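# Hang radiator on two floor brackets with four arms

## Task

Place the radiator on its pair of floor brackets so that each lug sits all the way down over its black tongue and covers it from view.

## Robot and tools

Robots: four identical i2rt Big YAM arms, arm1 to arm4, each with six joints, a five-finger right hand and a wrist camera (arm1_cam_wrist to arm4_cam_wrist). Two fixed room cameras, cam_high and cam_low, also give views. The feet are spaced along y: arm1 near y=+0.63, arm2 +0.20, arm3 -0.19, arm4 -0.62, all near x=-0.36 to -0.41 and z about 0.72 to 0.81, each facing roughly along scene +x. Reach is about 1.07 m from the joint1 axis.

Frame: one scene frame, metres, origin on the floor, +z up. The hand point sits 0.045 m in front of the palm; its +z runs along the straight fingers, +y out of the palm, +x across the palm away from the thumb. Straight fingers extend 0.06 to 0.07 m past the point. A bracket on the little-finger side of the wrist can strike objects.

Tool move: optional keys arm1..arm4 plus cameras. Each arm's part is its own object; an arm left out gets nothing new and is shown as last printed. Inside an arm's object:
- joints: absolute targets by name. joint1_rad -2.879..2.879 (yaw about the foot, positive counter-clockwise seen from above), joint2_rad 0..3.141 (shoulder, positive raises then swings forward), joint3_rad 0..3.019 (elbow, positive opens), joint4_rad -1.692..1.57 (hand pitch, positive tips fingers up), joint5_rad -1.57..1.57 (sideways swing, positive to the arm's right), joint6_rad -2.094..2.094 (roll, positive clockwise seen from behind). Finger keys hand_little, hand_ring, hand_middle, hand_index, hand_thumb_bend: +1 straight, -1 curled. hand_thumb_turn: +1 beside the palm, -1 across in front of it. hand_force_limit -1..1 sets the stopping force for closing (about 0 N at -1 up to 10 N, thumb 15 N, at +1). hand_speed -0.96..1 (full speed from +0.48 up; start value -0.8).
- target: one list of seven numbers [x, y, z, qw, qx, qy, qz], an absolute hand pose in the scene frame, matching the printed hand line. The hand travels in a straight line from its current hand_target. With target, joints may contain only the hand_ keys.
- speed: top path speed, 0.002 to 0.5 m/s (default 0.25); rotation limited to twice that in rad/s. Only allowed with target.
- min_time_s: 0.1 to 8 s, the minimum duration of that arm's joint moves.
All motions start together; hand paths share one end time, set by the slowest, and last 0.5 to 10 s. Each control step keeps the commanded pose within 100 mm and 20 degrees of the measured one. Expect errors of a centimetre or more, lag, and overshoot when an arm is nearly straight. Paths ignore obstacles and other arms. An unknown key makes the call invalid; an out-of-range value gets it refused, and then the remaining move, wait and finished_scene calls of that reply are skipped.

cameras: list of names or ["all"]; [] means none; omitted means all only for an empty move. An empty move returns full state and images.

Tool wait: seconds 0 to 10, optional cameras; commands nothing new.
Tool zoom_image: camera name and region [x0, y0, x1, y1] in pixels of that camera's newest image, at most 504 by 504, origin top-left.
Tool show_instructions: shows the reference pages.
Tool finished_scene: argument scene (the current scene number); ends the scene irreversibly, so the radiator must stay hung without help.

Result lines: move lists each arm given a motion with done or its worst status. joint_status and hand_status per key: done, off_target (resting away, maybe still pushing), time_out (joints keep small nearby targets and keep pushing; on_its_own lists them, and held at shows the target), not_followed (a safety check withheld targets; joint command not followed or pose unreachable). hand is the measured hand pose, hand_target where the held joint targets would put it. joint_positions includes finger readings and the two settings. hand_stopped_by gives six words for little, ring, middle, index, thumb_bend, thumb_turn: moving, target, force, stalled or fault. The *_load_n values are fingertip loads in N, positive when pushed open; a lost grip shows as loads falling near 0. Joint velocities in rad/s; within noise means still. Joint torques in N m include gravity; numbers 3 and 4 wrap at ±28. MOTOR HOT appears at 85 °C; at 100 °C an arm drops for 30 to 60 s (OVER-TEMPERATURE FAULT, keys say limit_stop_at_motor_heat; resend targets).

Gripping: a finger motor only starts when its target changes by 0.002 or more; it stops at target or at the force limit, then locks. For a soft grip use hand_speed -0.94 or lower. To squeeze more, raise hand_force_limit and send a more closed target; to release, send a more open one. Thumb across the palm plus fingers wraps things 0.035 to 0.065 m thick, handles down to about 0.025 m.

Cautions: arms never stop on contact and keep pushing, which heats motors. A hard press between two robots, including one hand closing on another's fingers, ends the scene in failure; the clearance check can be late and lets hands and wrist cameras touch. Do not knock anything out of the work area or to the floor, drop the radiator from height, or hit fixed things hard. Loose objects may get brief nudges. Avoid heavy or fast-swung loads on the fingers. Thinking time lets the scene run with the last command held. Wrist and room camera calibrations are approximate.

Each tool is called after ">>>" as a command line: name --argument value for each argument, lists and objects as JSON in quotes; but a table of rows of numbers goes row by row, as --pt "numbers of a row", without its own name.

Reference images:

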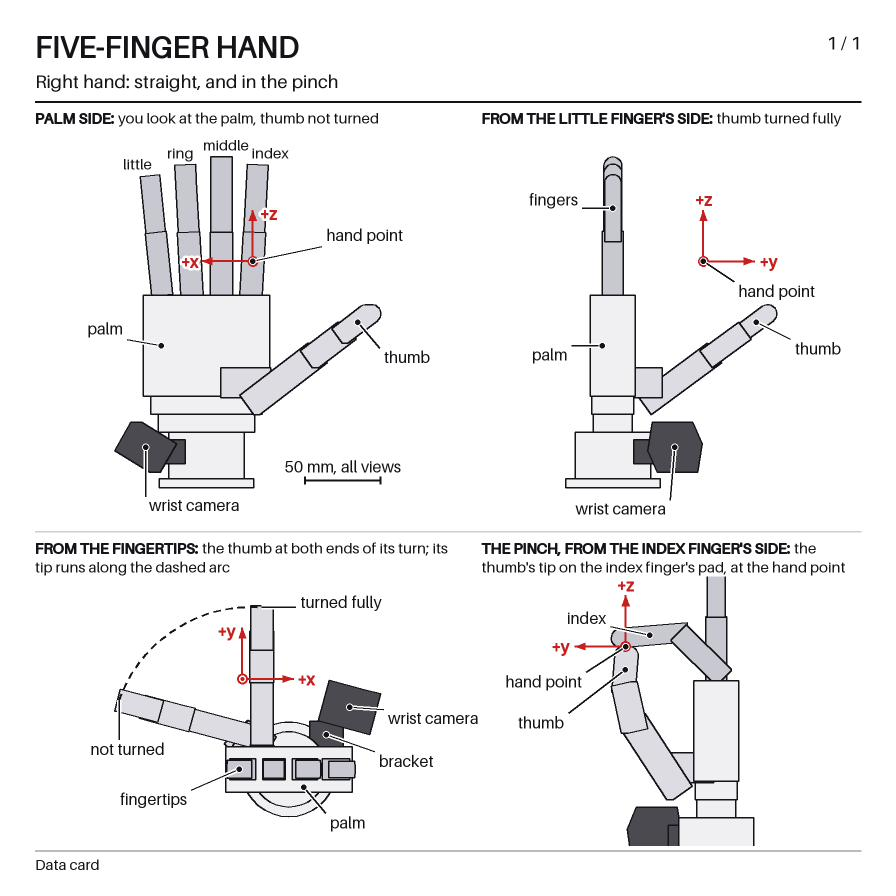

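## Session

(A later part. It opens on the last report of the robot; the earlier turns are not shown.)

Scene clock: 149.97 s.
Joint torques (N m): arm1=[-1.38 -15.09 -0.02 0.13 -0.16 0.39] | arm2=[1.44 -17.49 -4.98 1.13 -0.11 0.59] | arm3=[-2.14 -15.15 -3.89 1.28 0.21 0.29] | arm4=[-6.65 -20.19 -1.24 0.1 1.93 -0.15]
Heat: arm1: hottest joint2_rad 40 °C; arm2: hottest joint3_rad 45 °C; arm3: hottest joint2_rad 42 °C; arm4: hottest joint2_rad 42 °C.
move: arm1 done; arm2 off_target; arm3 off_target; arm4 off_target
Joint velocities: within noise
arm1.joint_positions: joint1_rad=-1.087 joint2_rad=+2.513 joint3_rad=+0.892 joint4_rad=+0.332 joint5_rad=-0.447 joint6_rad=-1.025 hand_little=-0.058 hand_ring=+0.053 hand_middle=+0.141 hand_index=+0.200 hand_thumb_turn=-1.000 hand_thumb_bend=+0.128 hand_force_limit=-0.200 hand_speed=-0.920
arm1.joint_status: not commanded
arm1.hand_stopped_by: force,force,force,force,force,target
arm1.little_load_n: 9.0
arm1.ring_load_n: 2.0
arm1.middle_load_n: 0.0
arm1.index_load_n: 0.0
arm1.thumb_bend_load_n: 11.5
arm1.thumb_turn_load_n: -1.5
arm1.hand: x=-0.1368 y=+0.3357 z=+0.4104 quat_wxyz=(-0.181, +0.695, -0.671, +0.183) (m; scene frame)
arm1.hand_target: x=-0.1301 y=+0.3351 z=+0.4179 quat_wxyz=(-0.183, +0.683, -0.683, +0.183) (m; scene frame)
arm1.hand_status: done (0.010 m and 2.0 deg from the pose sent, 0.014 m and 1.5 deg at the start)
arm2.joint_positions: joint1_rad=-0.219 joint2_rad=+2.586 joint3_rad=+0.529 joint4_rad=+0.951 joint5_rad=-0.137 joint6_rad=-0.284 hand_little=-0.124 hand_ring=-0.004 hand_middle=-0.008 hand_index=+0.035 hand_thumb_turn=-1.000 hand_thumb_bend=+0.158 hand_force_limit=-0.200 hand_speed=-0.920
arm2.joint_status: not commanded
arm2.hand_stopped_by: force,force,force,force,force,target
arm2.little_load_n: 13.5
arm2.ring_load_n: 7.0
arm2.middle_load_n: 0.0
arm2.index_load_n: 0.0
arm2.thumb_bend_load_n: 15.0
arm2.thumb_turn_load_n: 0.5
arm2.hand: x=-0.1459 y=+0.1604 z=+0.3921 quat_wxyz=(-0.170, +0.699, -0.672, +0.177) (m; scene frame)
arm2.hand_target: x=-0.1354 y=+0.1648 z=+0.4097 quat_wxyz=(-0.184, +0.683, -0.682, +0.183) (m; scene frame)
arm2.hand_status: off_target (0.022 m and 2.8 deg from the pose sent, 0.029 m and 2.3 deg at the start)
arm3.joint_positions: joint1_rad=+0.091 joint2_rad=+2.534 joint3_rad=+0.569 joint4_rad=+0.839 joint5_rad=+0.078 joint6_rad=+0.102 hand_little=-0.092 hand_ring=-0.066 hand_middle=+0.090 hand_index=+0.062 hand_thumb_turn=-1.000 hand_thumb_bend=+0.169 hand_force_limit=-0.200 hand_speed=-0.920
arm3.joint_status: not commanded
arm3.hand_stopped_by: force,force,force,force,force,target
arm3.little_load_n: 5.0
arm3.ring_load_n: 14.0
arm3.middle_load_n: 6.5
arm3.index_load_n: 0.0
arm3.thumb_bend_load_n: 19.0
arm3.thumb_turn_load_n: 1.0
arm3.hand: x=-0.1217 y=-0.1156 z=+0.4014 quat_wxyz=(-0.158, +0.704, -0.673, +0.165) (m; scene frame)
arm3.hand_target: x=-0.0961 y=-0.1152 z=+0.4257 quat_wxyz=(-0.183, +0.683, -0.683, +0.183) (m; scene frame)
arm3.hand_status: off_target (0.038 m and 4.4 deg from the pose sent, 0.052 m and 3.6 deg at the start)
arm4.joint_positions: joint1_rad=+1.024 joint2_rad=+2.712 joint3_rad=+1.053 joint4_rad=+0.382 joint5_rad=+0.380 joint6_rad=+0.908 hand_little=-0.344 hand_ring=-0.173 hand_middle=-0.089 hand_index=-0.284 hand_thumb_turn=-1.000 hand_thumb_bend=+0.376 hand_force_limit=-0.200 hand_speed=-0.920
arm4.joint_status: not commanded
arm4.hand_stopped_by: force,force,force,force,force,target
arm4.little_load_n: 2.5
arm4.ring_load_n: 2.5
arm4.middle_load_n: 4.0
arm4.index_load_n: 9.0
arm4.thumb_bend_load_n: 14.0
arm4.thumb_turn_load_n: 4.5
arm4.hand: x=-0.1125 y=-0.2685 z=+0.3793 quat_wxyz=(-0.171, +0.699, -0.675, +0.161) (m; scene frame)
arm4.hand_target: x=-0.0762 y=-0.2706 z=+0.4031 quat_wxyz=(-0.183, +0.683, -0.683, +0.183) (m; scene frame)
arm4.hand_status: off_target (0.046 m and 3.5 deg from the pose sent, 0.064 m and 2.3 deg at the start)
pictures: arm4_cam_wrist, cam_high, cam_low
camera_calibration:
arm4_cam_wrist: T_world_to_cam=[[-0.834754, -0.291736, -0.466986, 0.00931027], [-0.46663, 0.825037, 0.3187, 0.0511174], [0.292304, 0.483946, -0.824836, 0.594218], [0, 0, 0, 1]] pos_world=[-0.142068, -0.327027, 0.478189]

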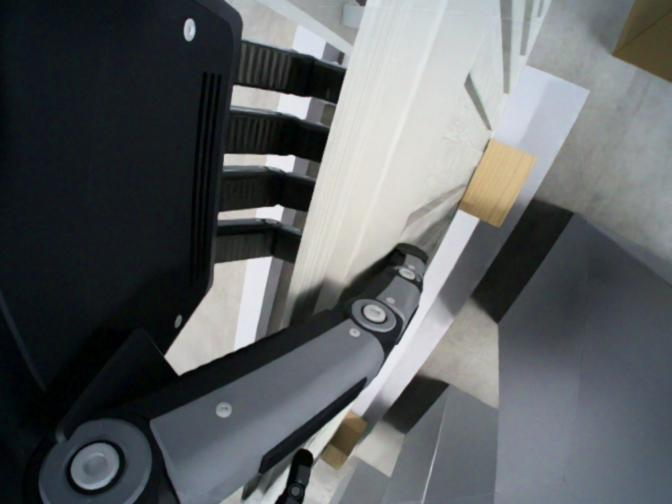

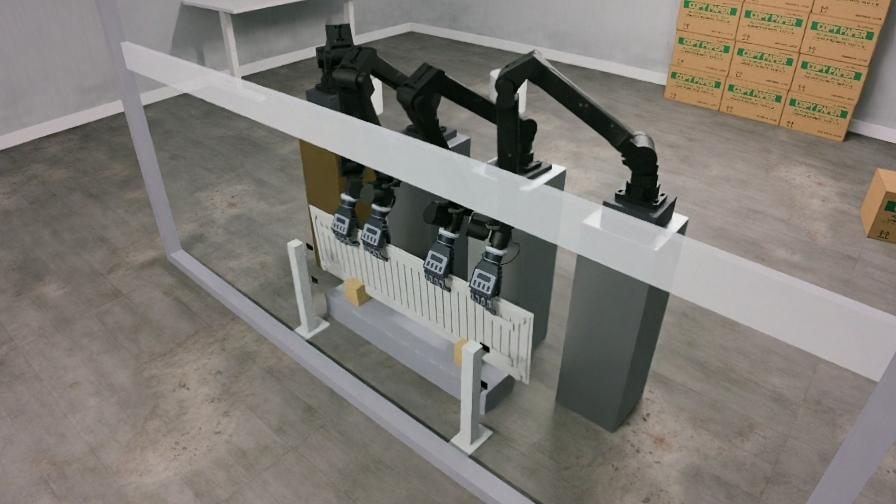

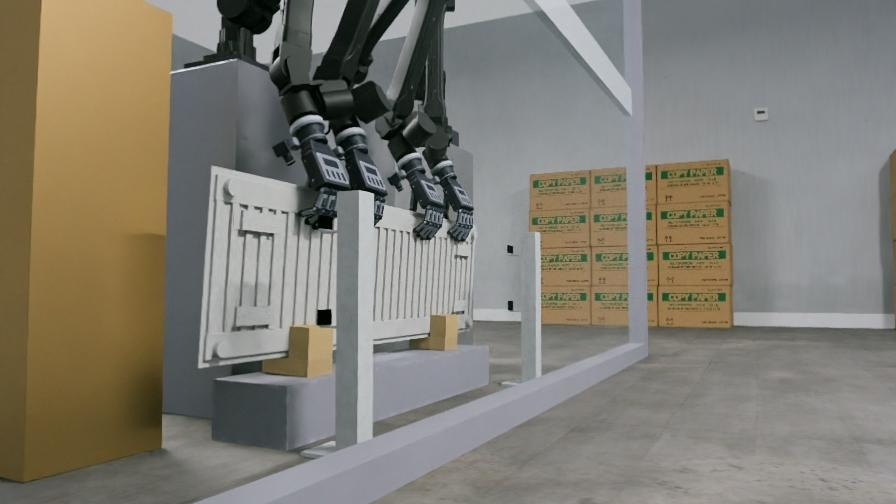

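>>> move --arm1 '{"target": [-0.130, 0.335, 0.433, -0.183, 0.683, -0.683, 0.183], "speed": 0.03}' --arm2 '{"target": [-0.135, 0.165, 0.418, -0.183, 0.683, -0.683, 0.183], "speed": 0.03}' --arm3 '{"target": [-0.095, -0.115, 0.436, -0.183, 0.683, -0.683, 0.183], "speed": 0.03}' --arm4 '{"target": [-0.075, -0.27, 0.415, -0.183, 0.683, -0.683, 0.183], "speed": 0.03}' --cameras '["cam_high", "cam_low"]'

>>> zoom_image --camera "cam_low" --region '[180, 300, 350, 400]'

>>> zoom_image --camera "cam_low" --region '[380, 290, 500, 380]'

Scene clock: 152.27 s.
Joint torques (N m): arm1=[-1.67 -16.32 -0.77 -0.01 -0.19 0.35] | arm2=[0.15 -17.2 -5.82 1.31 -0.12 0.57] | arm3=[-2.08 -15.62 -4.81 1.4 0.28 0.31] | arm4=[-6.18 -21.01 -2.32 0.27 1.91 -0.03]
Heat: arm1: hottest joint2_rad 40 °C; arm2: hottest joint3_rad 45 °C; arm3: hottest joint2_rad 42 °C; arm4: hottest joint2_rad 43 °C.
move: arm1 off_target; arm2 off_target; arm3 off_target; arm4 off_target
Joint velocities: within noise
arm1.joint_positions: joint1_rad=-1.083 joint2_rad=+2.486 joint3_rad=+0.879 joint4_rad=+0.315 joint5_rad=-0.446 joint6_rad=-1.021 hand_little=-0.058 hand_ring=+0.053 hand_middle=+0.141 hand_index=+0.200 hand_thumb_turn=-1.000 hand_thumb_bend=+0.128 hand_force_limit=-0.200 hand_speed=-0.920
arm1.joint_status: not commanded
arm1.hand_stopped_by: force,force,force,force,force,target
arm1.little_load_n: 9.5
arm1.ring_load_n: 2.0
arm1.middle_load_n: 0.0
arm1.index_load_n: 0.0
arm1.thumb_bend_load_n: 12.0
arm1.thumb_turn_load_n: 1.5
arm1.hand: x=-0.1357 y=+0.3369 z=+0.4195 quat_wxyz=(-0.181, +0.695, -0.672, +0.181) (m; scene frame)
arm1.hand_target: x=-0.1300 y=+0.3350 z=+0.4324 quat_wxyz=(-0.183, +0.683, -0.683, +0.183) (m; scene frame)
arm1.hand_status: off_target (0.015 m and 1.9 deg from the pose sent, 0.024 m and 2.0 deg at the start)
arm2.joint_positions: joint1_rad=-0.216 joint2_rad=+2.571 joint3_rad=+0.529 joint4_rad=+0.934 joint5_rad=-0.137 joint6_rad=-0.284 hand_little=-0.124 hand_ring=-0.004 hand_middle=-0.008 hand_index=+0.035 hand_thumb_turn=-1.000 hand_thumb_bend=+0.158 hand_force_limit=-0.200 hand_speed=-0.920
arm2.joint_status: not commanded
arm2.hand_stopped_by: force,force,force,force,force,target
arm2.little_load_n: 12.5
arm2.ring_load_n: 6.5
arm2.middle_load_n: 3.5
arm2.index_load_n: 0.0
arm2.thumb_bend_load_n: 14.5
arm2.thumb_turn_load_n: 2.5
arm2.hand: x=-0.1439 y=+0.1607 z=+0.3946 quat_wxyz=(-0.170, +0.700, -0.671, +0.175) (m; scene frame)
arm2.hand_target: x=-0.1355 y=+0.1648 z=+0.4159 quat_wxyz=(-0.184, +0.683, -0.683, +0.183) (m; scene frame)
arm2.hand_status: off_target (0.025 m and 3.0 deg from the pose sent, 0.028 m and 2.8 deg at the start)
arm3.joint_positions: joint1_rad=+0.091 joint2_rad=+2.513 joint3_rad=+0.569 joint4_rad=+0.821 joint5_rad=+0.076 joint6_rad=+0.100 hand_little=-0.092 hand_ring=-0.066 hand_middle=+0.090 hand_index=+0.062 hand_thumb_turn=-1.000 hand_thumb_bend=+0.169 hand_force_limit=-0.200 hand_speed=-0.920
arm3.joint_status: not commanded
arm3.hand_stopped_by: force,force,force,force,force,target
arm3.little_load_n: 4.5
arm3.ring_load_n: 14.5
arm3.middle_load_n: 6.0
arm3.index_load_n: 0.5
arm3.thumb_bend_load_n: 18.5
arm3.thumb_turn_load_n: 2.5
arm3.hand: x=-0.1175 y=-0.1148 z=+0.4057 quat_wxyz=(-0.159, +0.704, -0.672, +0.165) (m; scene frame)
arm3.hand_target: x=-0.0961 y=-0.1151 z=+0.4330 quat_wxyz=(-0.183, +0.683, -0.683, +0.183) (m; scene frame)
arm3.hand_status: off_target (0.038 m and 4.4 deg from the pose sent, 0.044 m and 4.4 deg at the start)
arm4.joint_positions: joint1_rad=+1.019 joint2_rad=+2.696 joint3_rad=+1.053 joint4_rad=+0.369 joint5_rad=+0.381 joint6_rad=+0.895 hand_little=-0.344 hand_ring=-0.173 hand_middle=-0.089 hand_index=-0.284 hand_thumb_turn=-1.000 hand_thumb_bend=+0.376 hand_force_limit=-0.200 hand_speed=-0.920
arm4.joint_status: not commanded
arm4.hand_stopped_by: force,force,force,force,force,target
arm4.little_load_n: 2.0
arm4.ring_load_n: 1.5
arm4.middle_load_n: 4.0
arm4.index_load_n: 10.0
arm4.thumb_bend_load_n: 13.0
arm4.thumb_turn_load_n: 5.0
arm4.hand: x=-0.1082 y=-0.2665 z=+0.3845 quat_wxyz=(-0.171, +0.702, -0.672, +0.163) (m; scene frame)
arm4.hand_target: x=-0.0762 y=-0.2703 z=+0.4121 quat_wxyz=(-0.183, +0.683, -0.683, +0.183) (m; scene frame)
arm4.hand_status: off_target (0.045 m and 3.6 deg from the pose sent, 0.052 m and 3.5 deg at the start)
pictures: cam_high, cam_low

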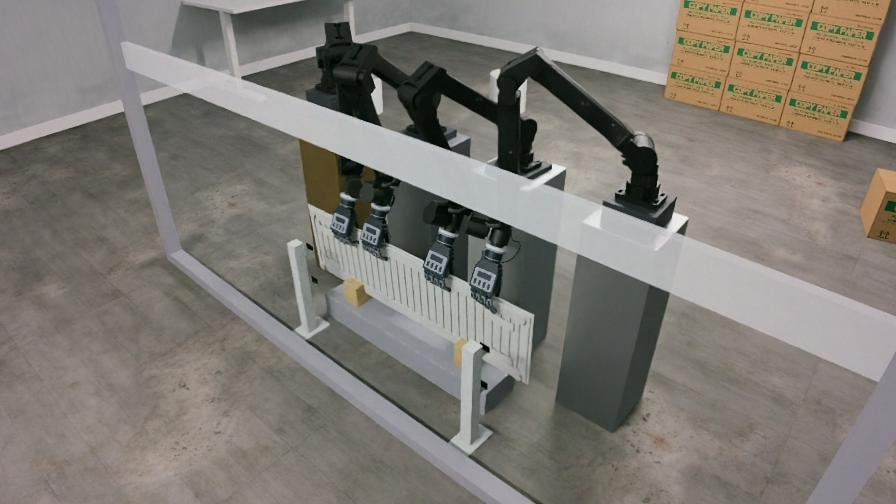

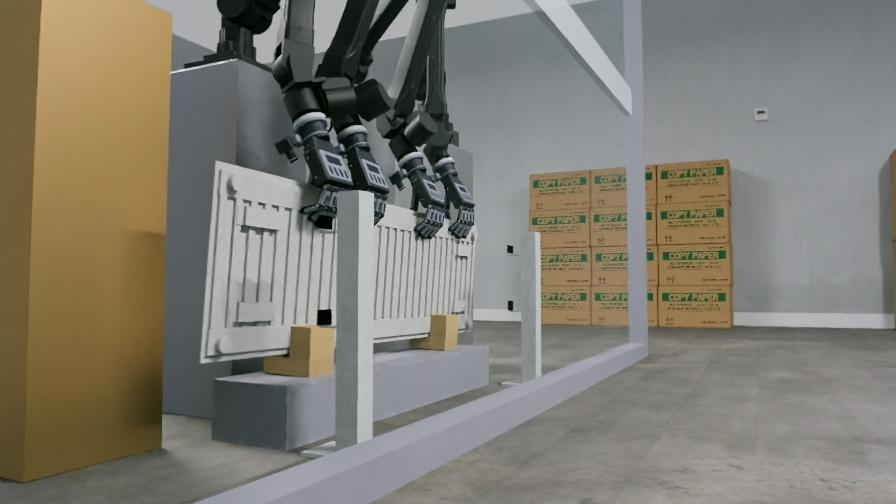

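Scaled by 2.965 from the camera's 896x504 image, which has a finer 1280x720 frame.

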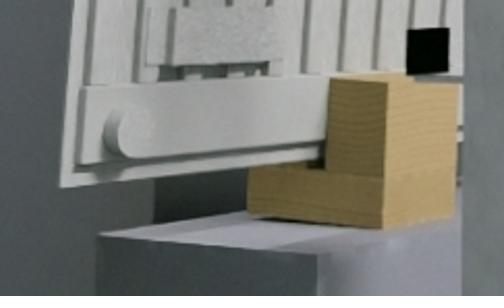

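Scaled by 4.200 from the camera's 896x504 image, which has a finer 1280x720 frame.

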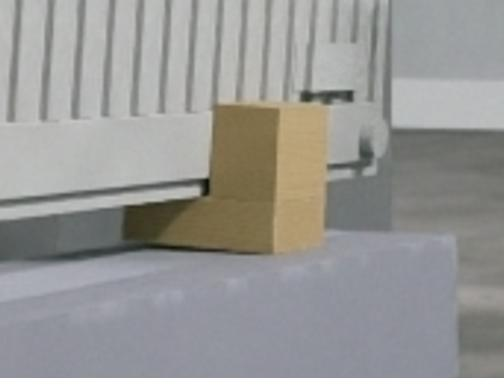

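>>> move --arm1 '{"joints": {"hand_thumb_bend": 0.5, "hand_little": 0.4, "hand_ring": 0.4, "hand_middle": 0.4, "hand_index": 0.4, "hand_speed": -0.6}}'

>>> move --arm1 '{"target": [-0.140, 0.335, 0.383, -0.183, 0.683, -0.683, 0.183], "speed": 0.1}'

>>> move --arm1 '{"joints": {"hand_little": -0.5, "hand_ring": -0.5, "hand_middle": -0.5, "hand_index": -0.5, "hand_force_limit": -0.65, "hand_speed": -0.9}}' --cameras '["arm1_cam_wrist", "cam_low", "cam_high"]'

Scene clock: 154.70 s.
Joint torques (N m): arm1=[-1.73 -13.57 0.35 0.08 -0.23 0.03] | arm2=[0.91 -17.61 -5.85 1.26 -0.12 0.6] | arm3=[-1.85 -15.62 -4.71 1.5 0.28 0.31] | arm4=[-6.12 -20.95 -2.32 0.28 1.86 -0.01]
Heat: arm1: hottest joint2_rad 40 °C; arm2: hottest joint3_rad 45 °C; arm3: hottest joint2_rad 42 °C; arm4: hottest joint2_rad 43 °C.
move: arm1 done
Joint velocities: within noise
arm1.joint_positions: joint1_rad=-1.083 joint2_rad=+2.451 joint3_rad=+0.868 joint4_rad=+0.313 joint5_rad=-0.445 joint6_rad=-0.992 hand_little=+0.400 hand_ring=+0.400 hand_middle=+0.400 hand_index=+0.400 hand_thumb_turn=-1.000 hand_thumb_bend=+0.500 hand_force_limit=-0.200 hand_speed=-0.600
arm1.joint_status: all done
arm1.hand_stopped_by: target,target,target,target,target,target
arm1.little_load_n: 0.0
arm1.ring_load_n: 0.0
arm1.middle_load_n: 0.0
arm1.index_load_n: 0.0
arm1.thumb_bend_load_n: 0.0
arm1.thumb_turn_load_n: 0.0
arm1.hand: x=-0.1307 y=+0.3309 z=+0.4318 quat_wxyz=(-0.181, +0.686, -0.679, +0.188) (m; scene frame)
arm1.hand_target: x=-0.1301 y=+0.3352 z=+0.4324 quat_wxyz=(-0.183, +0.683, -0.683, +0.183) (m; scene frame)
arm1.hand_status: not commanded
arm2, arm3, arm4: as last shown
arm2.joint_positions: joint1_rad=-0.216 joint2_rad=+2.571 joint3_rad=+0.529 joint4_rad=+0.932 joint5_rad=-0.137 joint6_rad=-0.284 hand_little=-0.124 hand_ring=-0.004 hand_middle=-0.008 hand_index=+0.035 hand_thumb_turn=-1.000 hand_thumb_bend=+0.158 hand_force_limit=-0.200 hand_speed=-0.920
arm2.middle_load_n: 3.0
arm2.thumb_bend_load_n: 16.0
arm2.hand: x=-0.1443 y=+0.1609 z=+0.3945 quat_wxyz=(-0.169, +0.701, -0.671, +0.174) (m; scene frame)
arm2.hand_target: x=-0.1355 y=+0.1649 z=+0.4160 quat_wxyz=(-0.184, +0.683, -0.682, +0.183) (m; scene frame)
arm3.joint_positions: joint1_rad=+0.091 joint2_rad=+2.513 joint3_rad=+0.569 joint4_rad=+0.821 joint5_rad=+0.076 joint6_rad=+0.099 hand_little=-0.092 hand_ring=-0.066 hand_middle=+0.090 hand_index=+0.062 hand_thumb_turn=-1.000 hand_thumb_bend=+0.169 hand_force_limit=-0.200 hand_speed=-0.920
arm3.ring_load_n: 15.0
arm3.index_load_n: 0.0
arm3.thumb_bend_load_n: 19.5
arm3.hand: x=-0.1175 y=-0.1148 z=+0.4057 quat_wxyz=(-0.159, +0.705, -0.672, +0.165) (m; scene frame)
arm3.hand_target: x=-0.0962 y=-0.1151 z=+0.4329 quat_wxyz=(-0.183, +0.683, -0.683, +0.183) (m; scene frame)
arm4.joint_positions: joint1_rad=+1.019 joint2_rad=+2.696 joint3_rad=+1.053 joint4_rad=+0.369 joint5_rad=+0.382 joint6_rad=+0.893 hand_little=-0.344 hand_ring=-0.173 hand_middle=-0.089 hand_index=-0.284 hand_thumb_turn=-1.000 hand_thumb_bend=+0.376 hand_force_limit=-0.200 hand_speed=-0.920
arm4.little_load_n: 2.5
arm4.ring_load_n: 2.0
arm4.thumb_bend_load_n: 13.5
arm4.hand: x=-0.1078 y=-0.2667 z=+0.3846 quat_wxyz=(-0.171, +0.702, -0.672, +0.164) (m; scene frame)
arm4.hand_target: x=-0.0760 y=-0.2704 z=+0.4122 quat_wxyz=(-0.183, +0.683, -0.683, +0.183) (m; scene frame)
pictures: none

Scene clock: 156.07 s.
Joint torques (N m): arm1=[-2.67 -12.92 0.25 0.87 -0.38 -0.24] | arm2=[0.21 -17.9 -5.93 1.33 -0.15 0.61] | arm3=[-2.08 -15.62 -4.71 1.42 0.28 0.32] | arm4=[-6.18 -21.01 -2.33 0.28 1.86 -0.01]
Heat: arm1: hottest joint2_rad 40 °C; arm2: hottest joint3_rad 45 °C; arm3: hottest joint2_rad 42 °C; arm4: hottest joint2_rad 43 °C.
move: arm1 done
Joint velocities: within noise
arm1.joint_positions: joint1_rad=-1.091 joint2_rad=+2.584 joint3_rad=+0.935 joint4_rad=+0.355 joint5_rad=-0.447 joint6_rad=-0.992 hand_little=+0.400 hand_ring=+0.400 hand_middle=+0.400 hand_index=+0.400 hand_thumb_turn=-1.000 hand_thumb_bend=+0.500 hand_force_limit=-0.200 hand_speed=-0.600
arm1.joint_status: not commanded
arm1.hand_stopped_by: target,target,target,target,target,target
arm1.little_load_n: 0.0
arm1.ring_load_n: 0.0
arm1.middle_load_n: 0.0
arm1.index_load_n: 0.0
arm1.thumb_bend_load_n: 0.0
arm1.thumb_turn_load_n: 0.0
arm1.hand: x=-0.1380 y=+0.3380 z=+0.3866 quat_wxyz=(-0.184, +0.682, -0.685, +0.178) (m; scene frame)
arm1.hand_target: x=-0.1401 y=+0.3352 z=+0.3830 quat_wxyz=(-0.183, +0.683, -0.683, +0.183) (m; scene frame)
arm1.hand_status: done (0.005 m and 0.6 deg from the pose sent, 0.050 m and 0.9 deg at the start)
arm2, arm3, arm4: as last shown
arm2.ring_load_n: 6.0
arm3.little_load_n: 5.0
arm4.little_load_n: 2.0
arm4.ring_load_n: 2.5
arm4.index_load_n: 9.5
pictures: none

Scene clock: 159.47 s.
Joint torques (N m): arm1=[-2.73 -12.86 0.28 0.75 -0.14 -0.24] | arm2=[0.5 -17.44 -5.76 1.4 -0.19 0.62] | arm3=[-2.08 -15.85 -4.72 1.4 0.3 0.32] | arm4=[-6.07 -21.01 -2.32 0.28 1.86 0.01]
Heat: arm1: hottest joint2_rad 40 °C; arm2: hottest joint3_rad 45 °C; arm3: hottest joint2_rad 42 °C; arm4: hottest joint2_rad 43 °C.
move: arm1 off_target
Joint velocities: within noise
arm1.joint_positions: joint1_rad=-1.091 joint2_rad=+2.584 joint3_rad=+0.936 joint4_rad=+0.357 joint5_rad=-0.453 joint6_rad=-0.993 hand_little=-0.092 hand_ring=-0.082 hand_middle=+0.159 hand_index=+0.113 hand_thumb_turn=-1.000 hand_thumb_bend=+0.500 hand_force_limit=-0.650 hand_speed=-0.900
arm1.joint_status: hand_little off_target (ended at -0.092, target -0.500); hand_ring off_target (ended at -0.082, target -0.500); hand_middle off_target (ended at +0.159, target -0.500); hand_index off_target (ended at +0.113, target -0.500); the others done
arm1.hand_stopped_by: force,force,force,force,target,target
arm1.little_load_n: 2.0
arm1.ring_load_n: 0.5
arm1.middle_load_n: 0.0
arm1.index_load_n: 0.0
arm1.thumb_bend_load_n: 0.0
arm1.thumb_turn_load_n: 0.0
arm1.hand: x=-0.1364 y=+0.3377 z=+0.3869 quat_wxyz=(-0.186, +0.682, -0.684, +0.180) (m; scene frame)
arm1.hand_target: x=-0.1401 y=+0.3352 z=+0.3830 quat_wxyz=(-0.183, +0.683, -0.683, +0.183) (m; scene frame)
arm1.hand_status: not commanded
arm2, arm3, arm4: as last shown
arm2.joint_positions: joint1_rad=-0.216 joint2_rad=+2.571 joint3_rad=+0.529 joint4_rad=+0.931 joint5_rad=-0.136 joint6_rad=-0.284 hand_little=-0.124 hand_ring=-0.004 hand_middle=-0.008 hand_index=+0.035 hand_thumb_turn=-1.000 hand_thumb_bend=+0.158 hand_force_limit=-0.200 hand_speed=-0.920
arm2.middle_load_n: 2.5
arm2.thumb_bend_load_n: 17.0
arm2.hand: x=-0.1447 y=+0.1608 z=+0.3944 quat_wxyz=(-0.168, +0.701, -0.671, +0.174) (m; scene frame)
arm2.hand_target: x=-0.1356 y=+0.1649 z=+0.4159 quat_wxyz=(-0.184, +0.683, -0.682, +0.183) (m; scene frame)
arm3.joint_positions: joint1_rad=+0.091 joint2_rad=+2.513 joint3_rad=+0.569 joint4_rad=+0.821 joint5_rad=+0.076 joint6_rad=+0.098 hand_little=-0.092 hand_ring=-0.066 hand_middle=+0.090 hand_index=+0.062 hand_thumb_turn=-1.000 hand_thumb_bend=+0.169 hand_force_limit=-0.200 hand_speed=-0.920
arm3.little_load_n: 4.5
arm3.ring_load_n: 14.5
arm3.thumb_bend_load_n: 20.5
arm3.hand: x=-0.1175 y=-0.1149 z=+0.4057 quat_wxyz=(-0.159, +0.705, -0.672, +0.165) (m; scene frame)
arm4.joint_positions: joint1_rad=+1.019 joint2_rad=+2.696 joint3_rad=+1.053 joint4_rad=+0.369 joint5_rad=+0.382 joint6_rad=+0.892 hand_little=-0.344 hand_ring=-0.173 hand_middle=-0.089 hand_index=-0.284 hand_thumb_turn=-1.000 hand_thumb_bend=+0.376 hand_force_limit=-0.200 hand_speed=-0.920
arm4.little_load_n: 2.5
arm4.ring_load_n: 2.0
arm4.thumb_bend_load_n: 14.0
arm4.hand: x=-0.1078 y=-0.2667 z=+0.3846 quat_wxyz=(-0.171, +0.702, -0.671, +0.164) (m; scene frame)
arm4.hand_target: x=-0.0761 y=-0.2704 z=+0.4121 quat_wxyz=(-0.183, +0.683, -0.683, +0.183) (m; scene frame)
pictures: arm1_cam_wrist, cam_high, cam_low
camera_calibration:
arm1_cam_wrist: T_world_to_cam=[[-0.836335, -0.223897, -0.500414, 0.155891], [-0.445603, 0.809351, 0.382608, -0.484826], [0.319346, 0.542974, -0.776658, 0.275587], [0, 0, 0, 1]] pos_world=[-0.17367, 0.277662, 0.477545]

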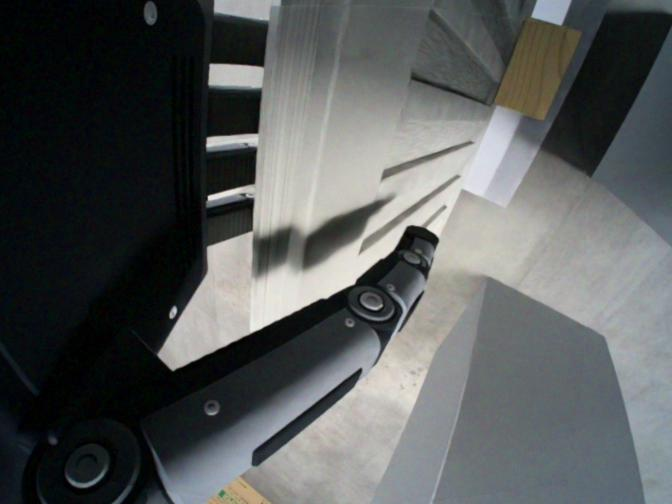

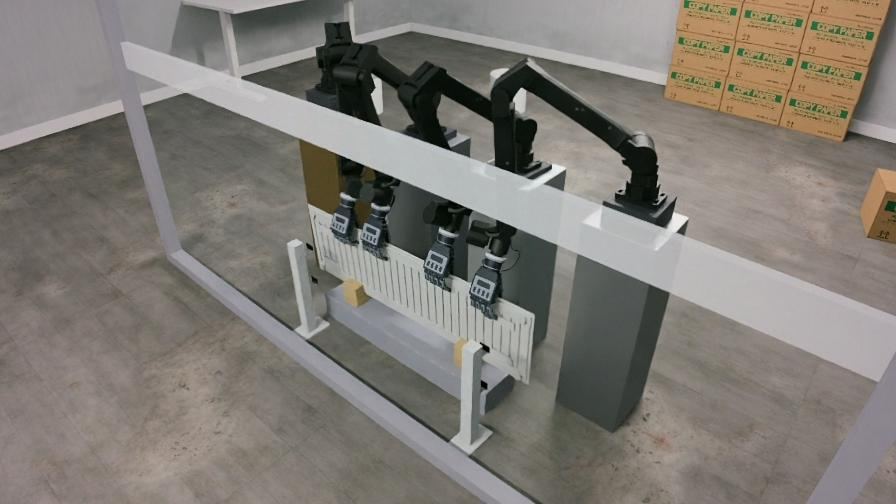

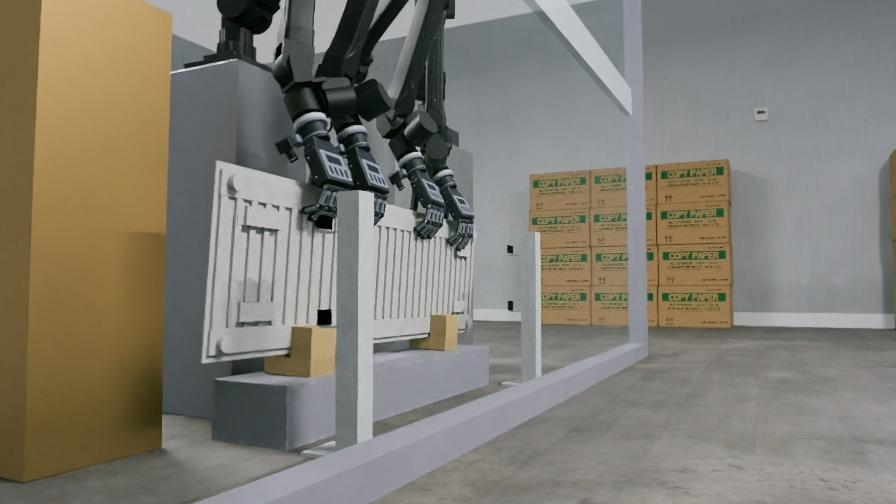

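>>> move --arm1 '{"joints": {"hand_thumb_bend": -0.8, "hand_force_limit": 0.8, "hand_speed": -0.88}}'

>>> move --arm1 '{"joints": {"hand_little": -0.6, "hand_ring": -0.6, "hand_middle": -0.6, "hand_index": -0.6, "hand_force_limit": 0.0, "hand_speed": -0.92}}' --arm2 '{"joints": {"hand_little": -0.65, "hand_ring": -0.65, "hand_middle": -0.65, "hand_index": -0.65, "hand_force_limit": 0.0, "hand_speed": -0.92}}' --arm3 '{"joints": {"hand_little": -0.65, "hand_ring": -0.65, "hand_middle": -0.65, "hand_index": -0.65, "hand_force_limit": 0.0, "hand_speed": -0.92}}' --arm4 '{"joints": {"hand_little": -0.65, "hand_ring": -0.65, "hand_middle": -0.65, "hand_index": -0.65, "hand_force_limit": 0.0, "hand_speed": -0.92}}'

>>> move --arm1 '{"target": [-0.130, 0.335, 0.413, -0.183, 0.683, -0.683, 0.183], "speed": 0.03}' --cameras '["arm1_cam_wrist", "cam_high", "cam_low"]'

Scene clock: 165.50 s.
Joint torques (N m): arm1=[-2.73 -12.86 0.27 0.75 -0.14 -0.15] | arm2=[0.44 -16.97 -5.89 1.39 -0.15 0.58] | arm3=[-2.26 -15.56 -4.7 1.44 0.28 0.33] | arm4=[-6.18 -21.01 -2.29 0.28 1.84 0]
Heat: arm1: hottest joint2_rad 40 °C; arm2: hottest joint3_rad 45 °C; arm3: hottest joint2_rad 42 °C; arm4: hottest joint2_rad 43 °C.
move: arm1 off_target
Joint velocities: within noise
arm1.joint_positions: joint1_rad=-1.091 joint2_rad=+2.584 joint3_rad=+0.936 joint4_rad=+0.357 joint5_rad=-0.453 joint6_rad=-1.000 hand_little=-0.092 hand_ring=-0.082 hand_middle=+0.159 hand_index=+0.113 hand_thumb_turn=-1.000 hand_thumb_bend=+0.192 hand_force_limit=+0.800 hand_speed=-0.880
arm1.joint_status: hand_thumb_bend off_target (ended at +0.192, target -0.800); the others done
arm1.hand_stopped_by: force,force,force,force,force,target
arm1.little_load_n: 2.5
arm1.ring_load_n: 1.5
arm1.middle_load_n: 0.0
arm1.index_load_n: 3.5
arm1.thumb_bend_load_n: 13.0
arm1.thumb_turn_load_n: 1.0
arm1.hand: x=-0.1365 y=+0.3373 z=+0.3868 quat_wxyz=(-0.186, +0.685, -0.681, +0.181) (m; scene frame)
arm1.hand_target: x=-0.1401 y=+0.3352 z=+0.3830 quat_wxyz=(-0.183, +0.683, -0.683, +0.183) (m; scene frame)
arm1.hand_status: not commanded
arm2, arm3, arm4: as last shown
arm2.ring_load_n: 6.5
arm2.middle_load_n: 3.0
arm2.thumb_bend_load_n: 16.5
arm2.hand: x=-0.1445 y=+0.1608 z=+0.3945 quat_wxyz=(-0.168, +0.701, -0.671, +0.174) (m; scene frame)
arm2.hand_target: x=-0.1355 y=+0.1649 z=+0.4159 quat_wxyz=(-0.184, +0.683, -0.682, +0.183) (m; scene frame)
arm3.thumb_bend_load_n: 20.0
arm3.hand: x=-0.1174 y=-0.1149 z=+0.4058 quat_wxyz=(-0.159, +0.705, -0.671, +0.165) (m; scene frame)
arm3.hand_target: x=-0.0960 y=-0.1151 z=+0.4330 quat_wxyz=(-0.183, +0.683, -0.683, +0.183) (m; scene frame)
arm4.joint_positions: joint1_rad=+1.018 joint2_rad=+2.696 joint3_rad=+1.053 joint4_rad=+0.369 joint5_rad=+0.382 joint6_rad=+0.892 hand_little=-0.344 hand_ring=-0.173 hand_middle=-0.089 hand_index=-0.284 hand_thumb_turn=-1.000 hand_thumb_bend=+0.376 hand_force_limit=-0.200 hand_speed=-0.920
arm4.ring_load_n: 2.5
arm4.index_load_n: 10.0
arm4.thumb_bend_load_n: 13.5
arm4.hand: x=-0.1076 y=-0.2669 z=+0.3846 quat_wxyz=(-0.171, +0.702, -0.671, +0.164) (m; scene frame)
pictures: none

Scene clock: 166.30 s.
Joint torques (N m): arm1=[-2.67 -12.81 0.24 0.73 -0.13 -0.12] | arm2=[0.5 -17.55 -5.75 1.31 -0.18 0.6] | arm3=[-2.08 -15.68 -4.72 1.46 0.29 0.33] | arm4=[-6.07 -20.89 -2.32 0.27 1.84 0.01]
Heat: arm1: hottest joint2_rad 40 °C; arm2: hottest joint3_rad 45 °C; arm3: hottest joint2_rad 42 °C; arm4: hottest joint2_rad 43 °C.
move: arm1 off_target; arm2 off_target; arm3 off_target; arm4 off_target
Joint velocities: within noise
arm1.joint_positions: joint1_rad=-1.091 joint2_rad=+2.584 joint3_rad=+0.936 joint4_rad=+0.357 joint5_rad=-0.453 joint6_rad=-1.002 hand_little=-0.105 hand_ring=-0.095 hand_middle=+0.064 hand_index=+0.108 hand_thumb_turn=-1.000 hand_thumb_bend=+0.192 hand_force_limit=+0.000 hand_speed=-0.920
arm1.joint_status: hand_little off_target (ended at -0.105, target -0.600); hand_ring off_target (ended at -0.095, target -0.600); hand_middle off_target (ended at +0.064, target -0.600); hand_index off_target (ended at +0.108, target -0.600); the others done
arm1.hand_stopped_by: force,force,force,force,force,target
arm1.little_load_n: 4.5
arm1.ring_load_n: 5.5
arm1.middle_load_n: 8.5
arm1.index_load_n: 4.0
arm1.thumb_bend_load_n: 16.0
arm1.thumb_turn_load_n: 2.5
arm1.hand: x=-0.1367 y=+0.3373 z=+0.3867 quat_wxyz=(-0.186, +0.686, -0.680, +0.181) (m; scene frame)
arm1.hand_target: x=-0.1401 y=+0.3352 z=+0.3830 quat_wxyz=(-0.183, +0.683, -0.683, +0.183) (m; scene frame)
arm1.hand_status: not commanded
arm2.joint_positions: joint1_rad=-0.215 joint2_rad=+2.571 joint3_rad=+0.529 joint4_rad=+0.931 joint5_rad=-0.136 joint6_rad=-0.284 hand_little=-0.124 hand_ring=-0.004 hand_middle=-0.013 hand_index=+0.015 hand_thumb_turn=-1.000 hand_thumb_bend=+0.158 hand_force_limit=+0.000 hand_speed=-0.920
arm2.joint_status: hand_little off_target (ended at -0.124, target -0.650); hand_ring off_target (ended at -0.004, target -0.650); hand_middle off_target (ended at -0.013, target -0.650); hand_index off_target (ended at +0.015, target -0.650); the others done
arm2.hand_stopped_by: force,force,force,force,force,target
arm2.little_load_n: 11.5
arm2.ring_load_n: 4.5
arm2.middle_load_n: 5.0
arm2.index_load_n: 6.5
arm2.thumb_bend_load_n: 17.5
arm2.thumb_turn_load_n: 2.5
arm2.hand: x=-0.1445 y=+0.1609 z=+0.3945 quat_wxyz=(-0.169, +0.701, -0.671, +0.174) (m; scene frame)
arm2.hand_target: x=-0.1355 y=+0.1649 z=+0.4159 quat_wxyz=(-0.184, +0.683, -0.682, +0.183) (m; scene frame)
arm2.hand_status: not commanded
arm3.joint_positions: joint1_rad=+0.091 joint2_rad=+2.513 joint3_rad=+0.569 joint4_rad=+0.821 joint5_rad=+0.076 joint6_rad=+0.099 hand_little=-0.097 hand_ring=-0.066 hand_middle=+0.089 hand_index=+0.043 hand_thumb_turn=-1.000 hand_thumb_bend=+0.170 hand_force_limit=+0.000 hand_speed=-0.920
arm3.joint_status: hand_little off_target (ended at -0.097, target -0.650); hand_ring off_target (ended at -0.066, target -0.650); hand_middle off_target (ended at +0.089, target -0.650); hand_index off_target (ended at +0.043, target -0.650); the others done
arm3.hand_stopped_by: force,force,force,force,force,target
arm3.little_load_n: 5.5
arm3.ring_load_n: 13.0
arm3.middle_load_n: 4.0
arm3.index_load_n: 7.5
arm3.thumb_bend_load_n: 22.0
arm3.thumb_turn_load_n: 2.5
arm3.hand: x=-0.1172 y=-0.1148 z=+0.4059 quat_wxyz=(-0.159, +0.705, -0.672, +0.165) (m; scene frame)
arm3.hand_target: x=-0.0960 y=-0.1151 z=+0.4330 quat_wxyz=(-0.183, +0.683, -0.683, +0.183) (m; scene frame)
arm3.hand_status: not commanded
arm4.joint_positions: joint1_rad=+1.018 joint2_rad=+2.695 joint3_rad=+1.053 joint4_rad=+0.369 joint5_rad=+0.382 joint6_rad=+0.892 hand_little=-0.357 hand_ring=-0.179 hand_middle=-0.094 hand_index=-0.284 hand_thumb_turn=-1.000 hand_thumb_bend=+0.377 hand_force_limit=+0.000 hand_speed=-0.920
arm4.joint_status: hand_little off_target (ended at -0.357, target -0.650); hand_ring off_target (ended at -0.179, target -0.650); hand_middle off_target (ended at -0.094, target -0.650); hand_index off_target (ended at -0.284, target -0.650); the others done
arm4.hand_stopped_by: force,force,force,force,force,target
arm4.little_load_n: 6.0
arm4.ring_load_n: 3.5
arm4.middle_load_n: 5.0
arm4.index_load_n: 8.5
arm4.thumb_bend_load_n: 15.5
arm4.thumb_turn_load_n: 6.0
arm4.hand: x=-0.1074 y=-0.2666 z=+0.3849 quat_wxyz=(-0.171, +0.702, -0.671, +0.164) (m; scene frame)
arm4.hand_target: x=-0.0761 y=-0.2702 z=+0.4122 quat_wxyz=(-0.183, +0.683, -0.683, +0.183) (m; scene frame)
arm4.hand_status: not commanded
pictures: none

Scene clock: 167.83 s.
Joint torques (N m): arm1=[-1.61 -18.14 -2.59 -0.29 -0.28 0.15] | arm2=[0.67 -17.08 -5.68 1.35 -0.19 0.58] | arm3=[-2.14 -15.5 -4.71 1.42 0.3 0.32] | arm4=[-5.71 -20.89 -2.32 0.24 1.83 0.03]
Heat: arm1: hottest joint2_rad 40 °C; arm2: hottest joint3_rad 45 °C; arm3: hottest joint2_rad 42 °C; arm4: hottest joint2_rad 43 °C.
move: arm1 off_target
Joint velocities: within noise
arm1.joint_positions: joint1_rad=-1.083 joint2_rad=+2.572 joint3_rad=+0.932 joint4_rad=+0.351 joint5_rad=-0.443 joint6_rad=-1.002 hand_little=-0.105 hand_ring=-0.095 hand_middle=+0.064 hand_index=+0.108 hand_thumb_turn=-1.000 hand_thumb_bend=+0.192 hand_force_limit=+0.000 hand_speed=-0.920
arm1.joint_status: not commanded
arm1.hand_stopped_by: force,force,force,force,force,target
arm1.little_load_n: 3.0
arm1.ring_load_n: 4.5
arm1.middle_load_n: 10.0
arm1.index_load_n: 6.0
arm1.thumb_bend_load_n: 17.5
arm1.thumb_turn_load_n: 1.5
arm1.hand: x=-0.1348 y=+0.3362 z=+0.3904 quat_wxyz=(-0.181, +0.689, -0.678, +0.180) (m; scene frame)
arm1.hand_target: x=-0.1301 y=+0.3353 z=+0.4113 quat_wxyz=(-0.183, +0.683, -0.683, +0.183) (m; scene frame)
arm1.hand_status: off_target (0.023 m and 0.9 deg from the pose sent, 0.027 m and 0.6 deg at the start)
arm2, arm3, arm4: as last shown
arm2.joint_positions: joint1_rad=-0.215 joint2_rad=+2.566 joint3_rad=+0.528 joint4_rad=+0.931 joint5_rad=-0.136 joint6_rad=-0.284 hand_little=-0.124 hand_ring=-0.004 hand_middle=-0.013 hand_index=+0.015 hand_thumb_turn=-1.000 hand_thumb_bend=+0.158 hand_force_limit=+0.000 hand_speed=-0.920
arm2.little_load_n: 13.0
arm2.ring_load_n: 5.0
arm2.middle_load_n: 4.0
arm2.index_load_n: 5.0
arm2.thumb_bend_load_n: 17.0
arm2.thumb_turn_load_n: 1.5
arm2.hand: x=-0.1434 y=+0.1605 z=+0.3958 quat_wxyz=(-0.169, +0.701, -0.671, +0.176) (m; scene frame)
arm2.hand_target: x=-0.1356 y=+0.1649 z=+0.4159 quat_wxyz=(-0.184, +0.683, -0.682, +0.183) (m; scene frame)
arm3.joint_positions: joint1_rad=+0.090 joint2_rad=+2.511 joint3_rad=+0.569 joint4_rad=+0.821 joint5_rad=+0.076 joint6_rad=+0.099 hand_little=-0.097 hand_ring=-0.066 hand_middle=+0.089 hand_index=+0.043 hand_thumb_turn=-1.000 hand_thumb_bend=+0.170 hand_force_limit=+0.000 hand_speed=-0.920
arm3.little_load_n: 8.0
arm3.ring_load_n: 14.0
arm3.middle_load_n: 3.0
arm3.index_load_n: 5.0
arm3.thumb_bend_load_n: 21.5
arm3.thumb_turn_load_n: 1.5
arm3.hand: x=-0.1163 y=-0.1149 z=+0.4065 quat_wxyz=(-0.160, +0.704, -0.672, +0.166) (m; scene frame)
arm3.hand_target: x=-0.0962 y=-0.1151 z=+0.4329 quat_wxyz=(-0.183, +0.683, -0.683, +0.183) (m; scene frame)
arm4.joint_positions: joint1_rad=+1.015 joint2_rad=+2.695 joint3_rad=+1.053 joint4_rad=+0.369 joint5_rad=+0.382 joint6_rad=+0.889 hand_little=-0.356 hand_ring=-0.179 hand_middle=-0.094 hand_index=-0.284 hand_thumb_turn=-1.000 hand_thumb_bend=+0.377 hand_force_limit=+0.000 hand_speed=-0.920
arm4.little_load_n: 7.5
arm4.ring_load_n: 3.0
arm4.middle_load_n: 4.0
arm4.index_load_n: 8.0
arm4.thumb_turn_load_n: 5.5
arm4.hand: x=-0.1061 y=-0.2674 z=+0.3850 quat_wxyz=(-0.171, +0.702, -0.672, +0.164) (m; scene frame)
arm4.hand_target: x=-0.0762 y=-0.2703 z=+0.4121 quat_wxyz=(-0.183, +0.683, -0.683, +0.183) (m; scene frame)
pictures: arm1_cam_wrist, cam_high, cam_low
camera_calibration:
arm1_cam_wrist: T_world_to_cam=[[-0.836455, -0.241697, -0.491859, 0.161272], [-0.454559, 0.80732, 0.376311, -0.482328], [0.306134, 0.538346, -0.785153, 0.28163], [0, 0, 0, 1]] pos_world=[-0.170566, 0.276758, 0.481951]

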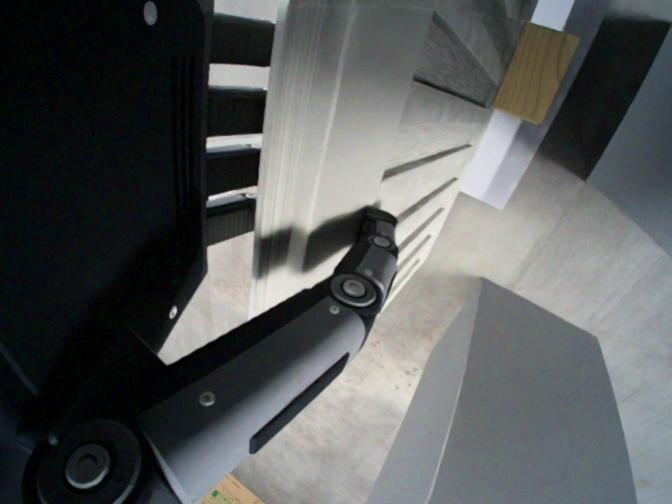

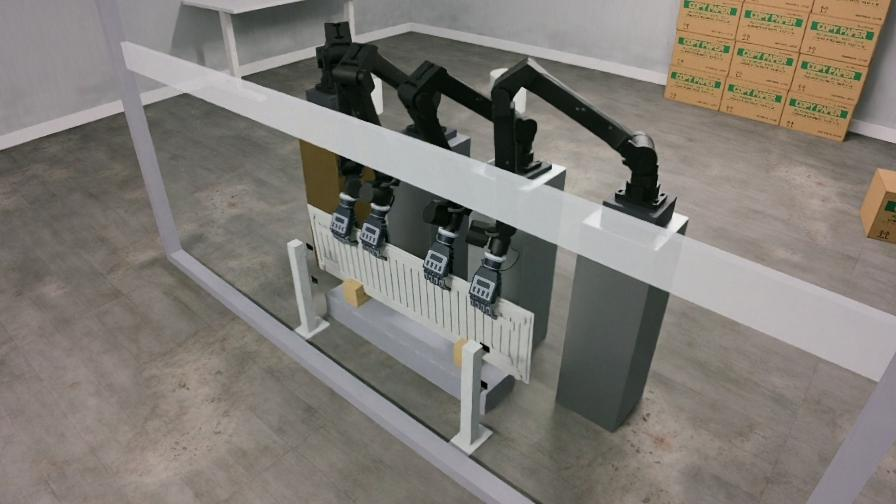

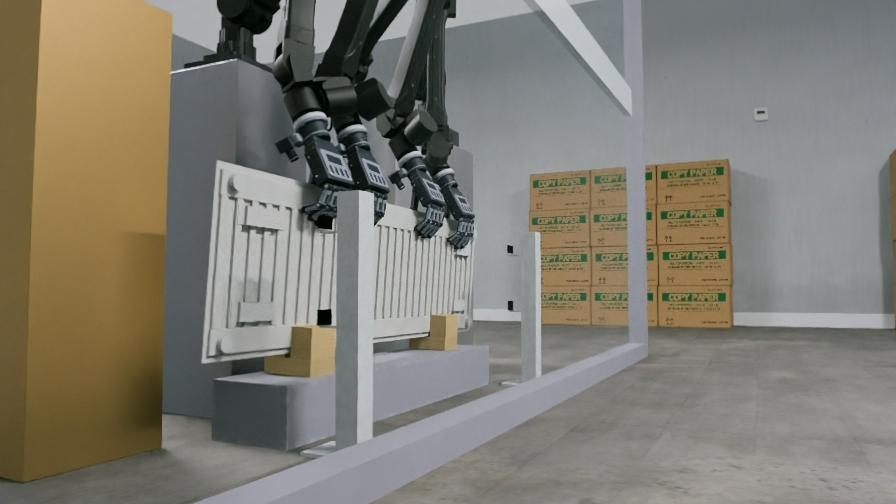

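>>> move --arm1 '{"target": [-0.125, 0.335, 0.433, -0.183, 0.683, -0.683, 0.183], "speed": 0.03}' --arm2 '{"target": [-0.133, 0.165, 0.428, -0.183, 0.683, -0.683, 0.183], "speed": 0.03}' --arm3 '{"target": [-0.095, -0.115, 0.440, -0.183, 0.683, -0.683, 0.183], "speed": 0.03}' --arm4 '{"target": [-0.075, -0.27, 0.418, -0.183, 0.683, -0.683, 0.183], "speed": 0.03}' --cameras '["arm1_cam_wrist", "cam_high", "cam_low"]'

>>> zoom_image --camera "cam_low" --region '[180, 300, 350, 400]'

>>> zoom_image --camera "cam_low" --region '[380, 290, 500, 380]'

Scene clock: 169.83 s.
Joint torques (N m): arm1=[-1.44 -18.55 -2.36 -0.23 -0.35 0.24] | arm2=[0.62 -17.79 -5.5 1.2 -0.09 0.6] | arm3=[-1.79 -15.44 -4.85 1.57 0.42 0.32] | arm4=[-5.6 -21.19 -2.58 0.17 1.77 0.06]
Heat: arm1: hottest joint2_rad 40 °C; arm2: hottest joint3_rad 45 °C; arm3: hottest joint2_rad 42 °C; arm4: hottest joint2_rad 43 °C.
move: arm1 off_target; arm2 off_target; arm3 off_target; arm4 off_target
Joint velocities: within noise
arm1.joint_positions: joint1_rad=-1.074 joint2_rad=+2.519 joint3_rad=+0.905 joint4_rad=+0.323 joint5_rad=-0.438 joint6_rad=-0.999 hand_little=-0.105 hand_ring=-0.094 hand_middle=+0.064 hand_index=+0.108 hand_thumb_turn=-1.000 hand_thumb_bend=+0.192 hand_force_limit=+0.000 hand_speed=-0.920
arm1.joint_status: not commanded
arm1.hand_stopped_by: force,force,force,force,force,target
arm1.little_load_n: 2.0
arm1.ring_load_n: 10.5
arm1.middle_load_n: 9.0
arm1.index_load_n: 6.0
arm1.thumb_bend_load_n: 18.0
arm1.thumb_turn_load_n: 0.0
arm1.hand: x=-0.1324 y=+0.3370 z=+0.4080 quat_wxyz=(-0.181, +0.691, -0.677, +0.178) (m; scene frame)
arm1.hand_target: x=-0.1252 y=+0.3352 z=+0.4310 quat_wxyz=(-0.183, +0.683, -0.683, +0.183) (m; scene frame)
arm1.hand_status: off_target (0.026 m and 1.3 deg from the pose sent, 0.044 m and 1.0 deg at the start)
arm2.joint_positions: joint1_rad=-0.215 joint2_rad=+2.526 joint3_rad=+0.513 joint4_rad=+0.905 joint5_rad=-0.137 joint6_rad=-0.283 hand_little=-0.124 hand_ring=-0.004 hand_middle=-0.013 hand_index=+0.015 hand_thumb_turn=-1.000 hand_thumb_bend=+0.158 hand_force_limit=+0.000 hand_speed=-0.920
arm2.joint_status: not commanded
arm2.hand_stopped_by: force,force,force,force,force,target
arm2.little_load_n: 12.5
arm2.ring_load_n: 4.0
arm2.middle_load_n: 5.5
arm2.index_load_n: 4.0
arm2.thumb_bend_load_n: 16.5
arm2.thumb_turn_load_n: 0.0
arm2.hand: x=-0.1413 y=+0.1605 z=+0.4057 quat_wxyz=(-0.170, +0.701, -0.671, +0.175) (m; scene frame)
arm2.hand_target: x=-0.1334 y=+0.1649 z=+0.4261 quat_wxyz=(-0.184, +0.683, -0.682, +0.183) (m; scene frame)
arm2.hand_status: off_target (0.024 m and 3.0 deg from the pose sent, 0.034 m and 3.0 deg at the start)
arm3.joint_positions: joint1_rad=+0.089 joint2_rad=+2.494 joint3_rad=+0.566 joint4_rad=+0.809 joint5_rad=+0.072 joint6_rad=+0.099 hand_little=-0.097 hand_ring=-0.065 hand_middle=+0.089 hand_index=+0.043 hand_thumb_turn=-1.000 hand_thumb_bend=+0.170 hand_force_limit=+0.000 hand_speed=-0.920
arm3.joint_status: not commanded
arm3.hand_stopped_by: force,force,force,force,force,target
arm3.little_load_n: 8.5
arm3.ring_load_n: 17.5
arm3.middle_load_n: 1.5
arm3.index_load_n: 3.5
arm3.thumb_bend_load_n: 21.5
arm3.thumb_turn_load_n: -0.5
arm3.hand: x=-0.1134 y=-0.1141 z=+0.4107 quat_wxyz=(-0.162, +0.704, -0.672, +0.165) (m; scene frame)
arm3.hand_target: x=-0.0958 y=-0.1150 z=+0.4371 quat_wxyz=(-0.183, +0.683, -0.683, +0.183) (m; scene frame)
arm3.hand_status: off_target (0.035 m and 4.2 deg from the pose sent, 0.040 m and 4.3 deg at the start)
arm4.joint_positions: joint1_rad=+1.012 joint2_rad=+2.690 joint3_rad=+1.052 joint4_rad=+0.369 joint5_rad=+0.384 joint6_rad=+0.886 hand_little=-0.356 hand_ring=-0.179 hand_middle=-0.094 hand_index=-0.284 hand_thumb_turn=-1.000 hand_thumb_bend=+0.377 hand_force_limit=+0.000 hand_speed=-0.920
arm4.joint_status: not commanded
arm4.hand_stopped_by: force,force,force,force,force,target
arm4.little_load_n: 8.5
arm4.ring_load_n: 2.5
arm4.middle_load_n: 2.5
arm4.index_load_n: 6.5
arm4.thumb_bend_load_n: 16.0
arm4.thumb_turn_load_n: 6.0
arm4.hand: x=-0.1039 y=-0.2667 z=+0.3868 quat_wxyz=(-0.172, +0.701, -0.672, +0.165) (m; scene frame)
arm4.hand_target: x=-0.0759 y=-0.2703 z=+0.4150 quat_wxyz=(-0.183, +0.683, -0.683, +0.183) (m; scene frame)
arm4.hand_status: off_target (0.043 m and 3.4 deg from the pose sent, 0.045 m and 3.6 deg at the start)
pictures: arm1_cam_wrist, cam_high, cam_low
camera_calibration:
arm1_cam_wrist: T_world_to_cam=[[-0.838142, -0.244232, -0.487718, 0.171044], [-0.455792, 0.804762, 0.38028, -0.489463], [0.29962, 0.541026, -0.785823, 0.292809], [0, 0, 0, 1]] pos_world=[-0.167465, 0.277258, 0.49965]

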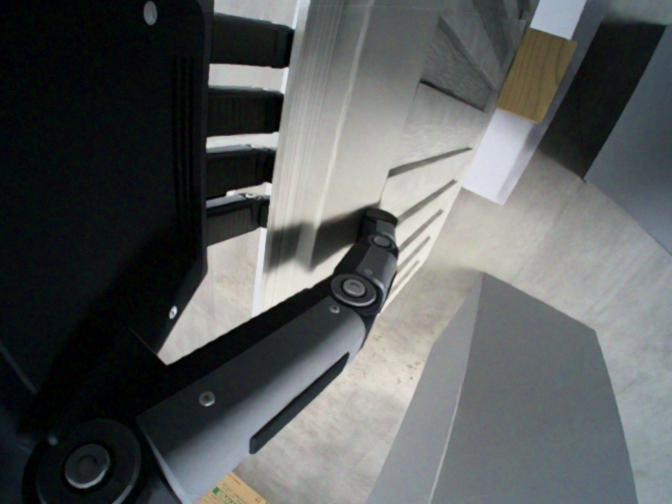

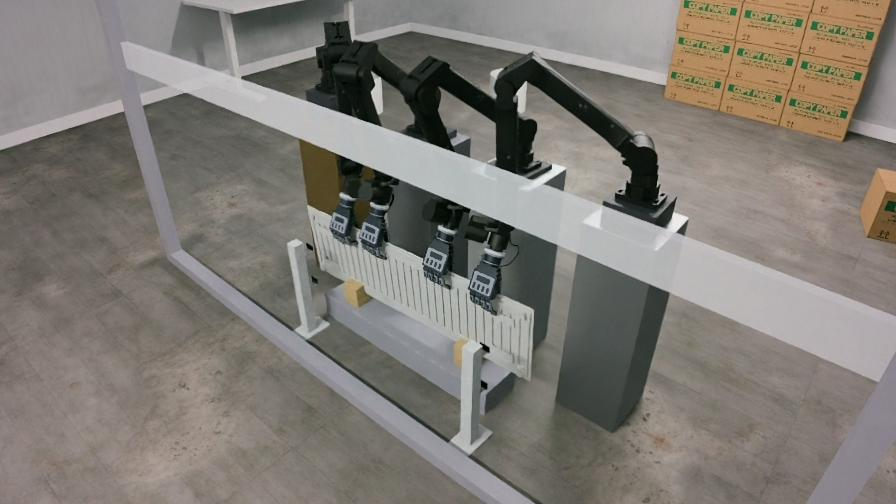

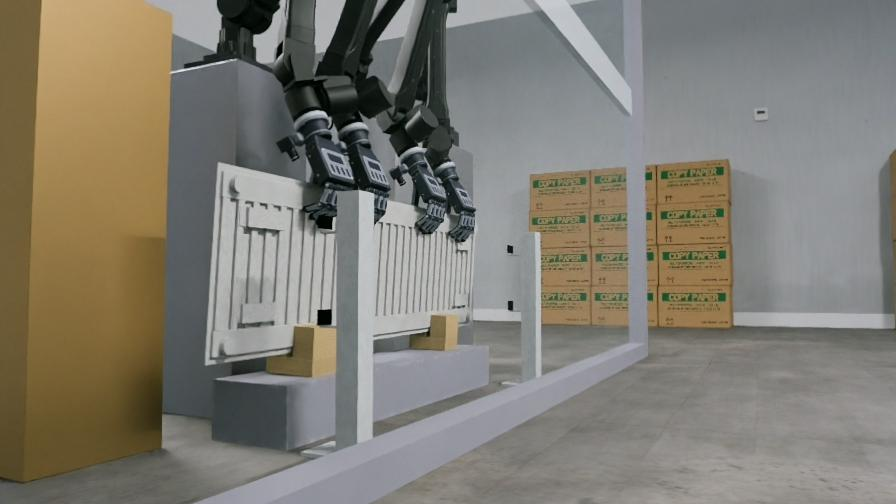

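Scaled by 2.965 from the camera's 896x504 image, which has a finer 1280x720 frame.

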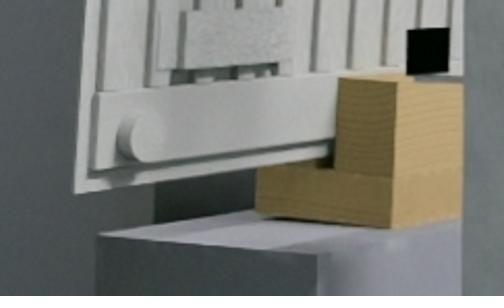

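Scaled by 4.200 from the camera's 896x504 image, which has a finer 1280x720 frame.

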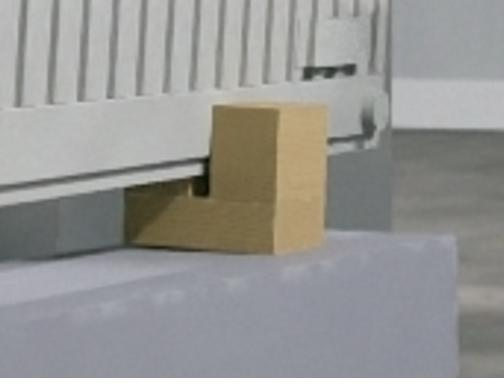

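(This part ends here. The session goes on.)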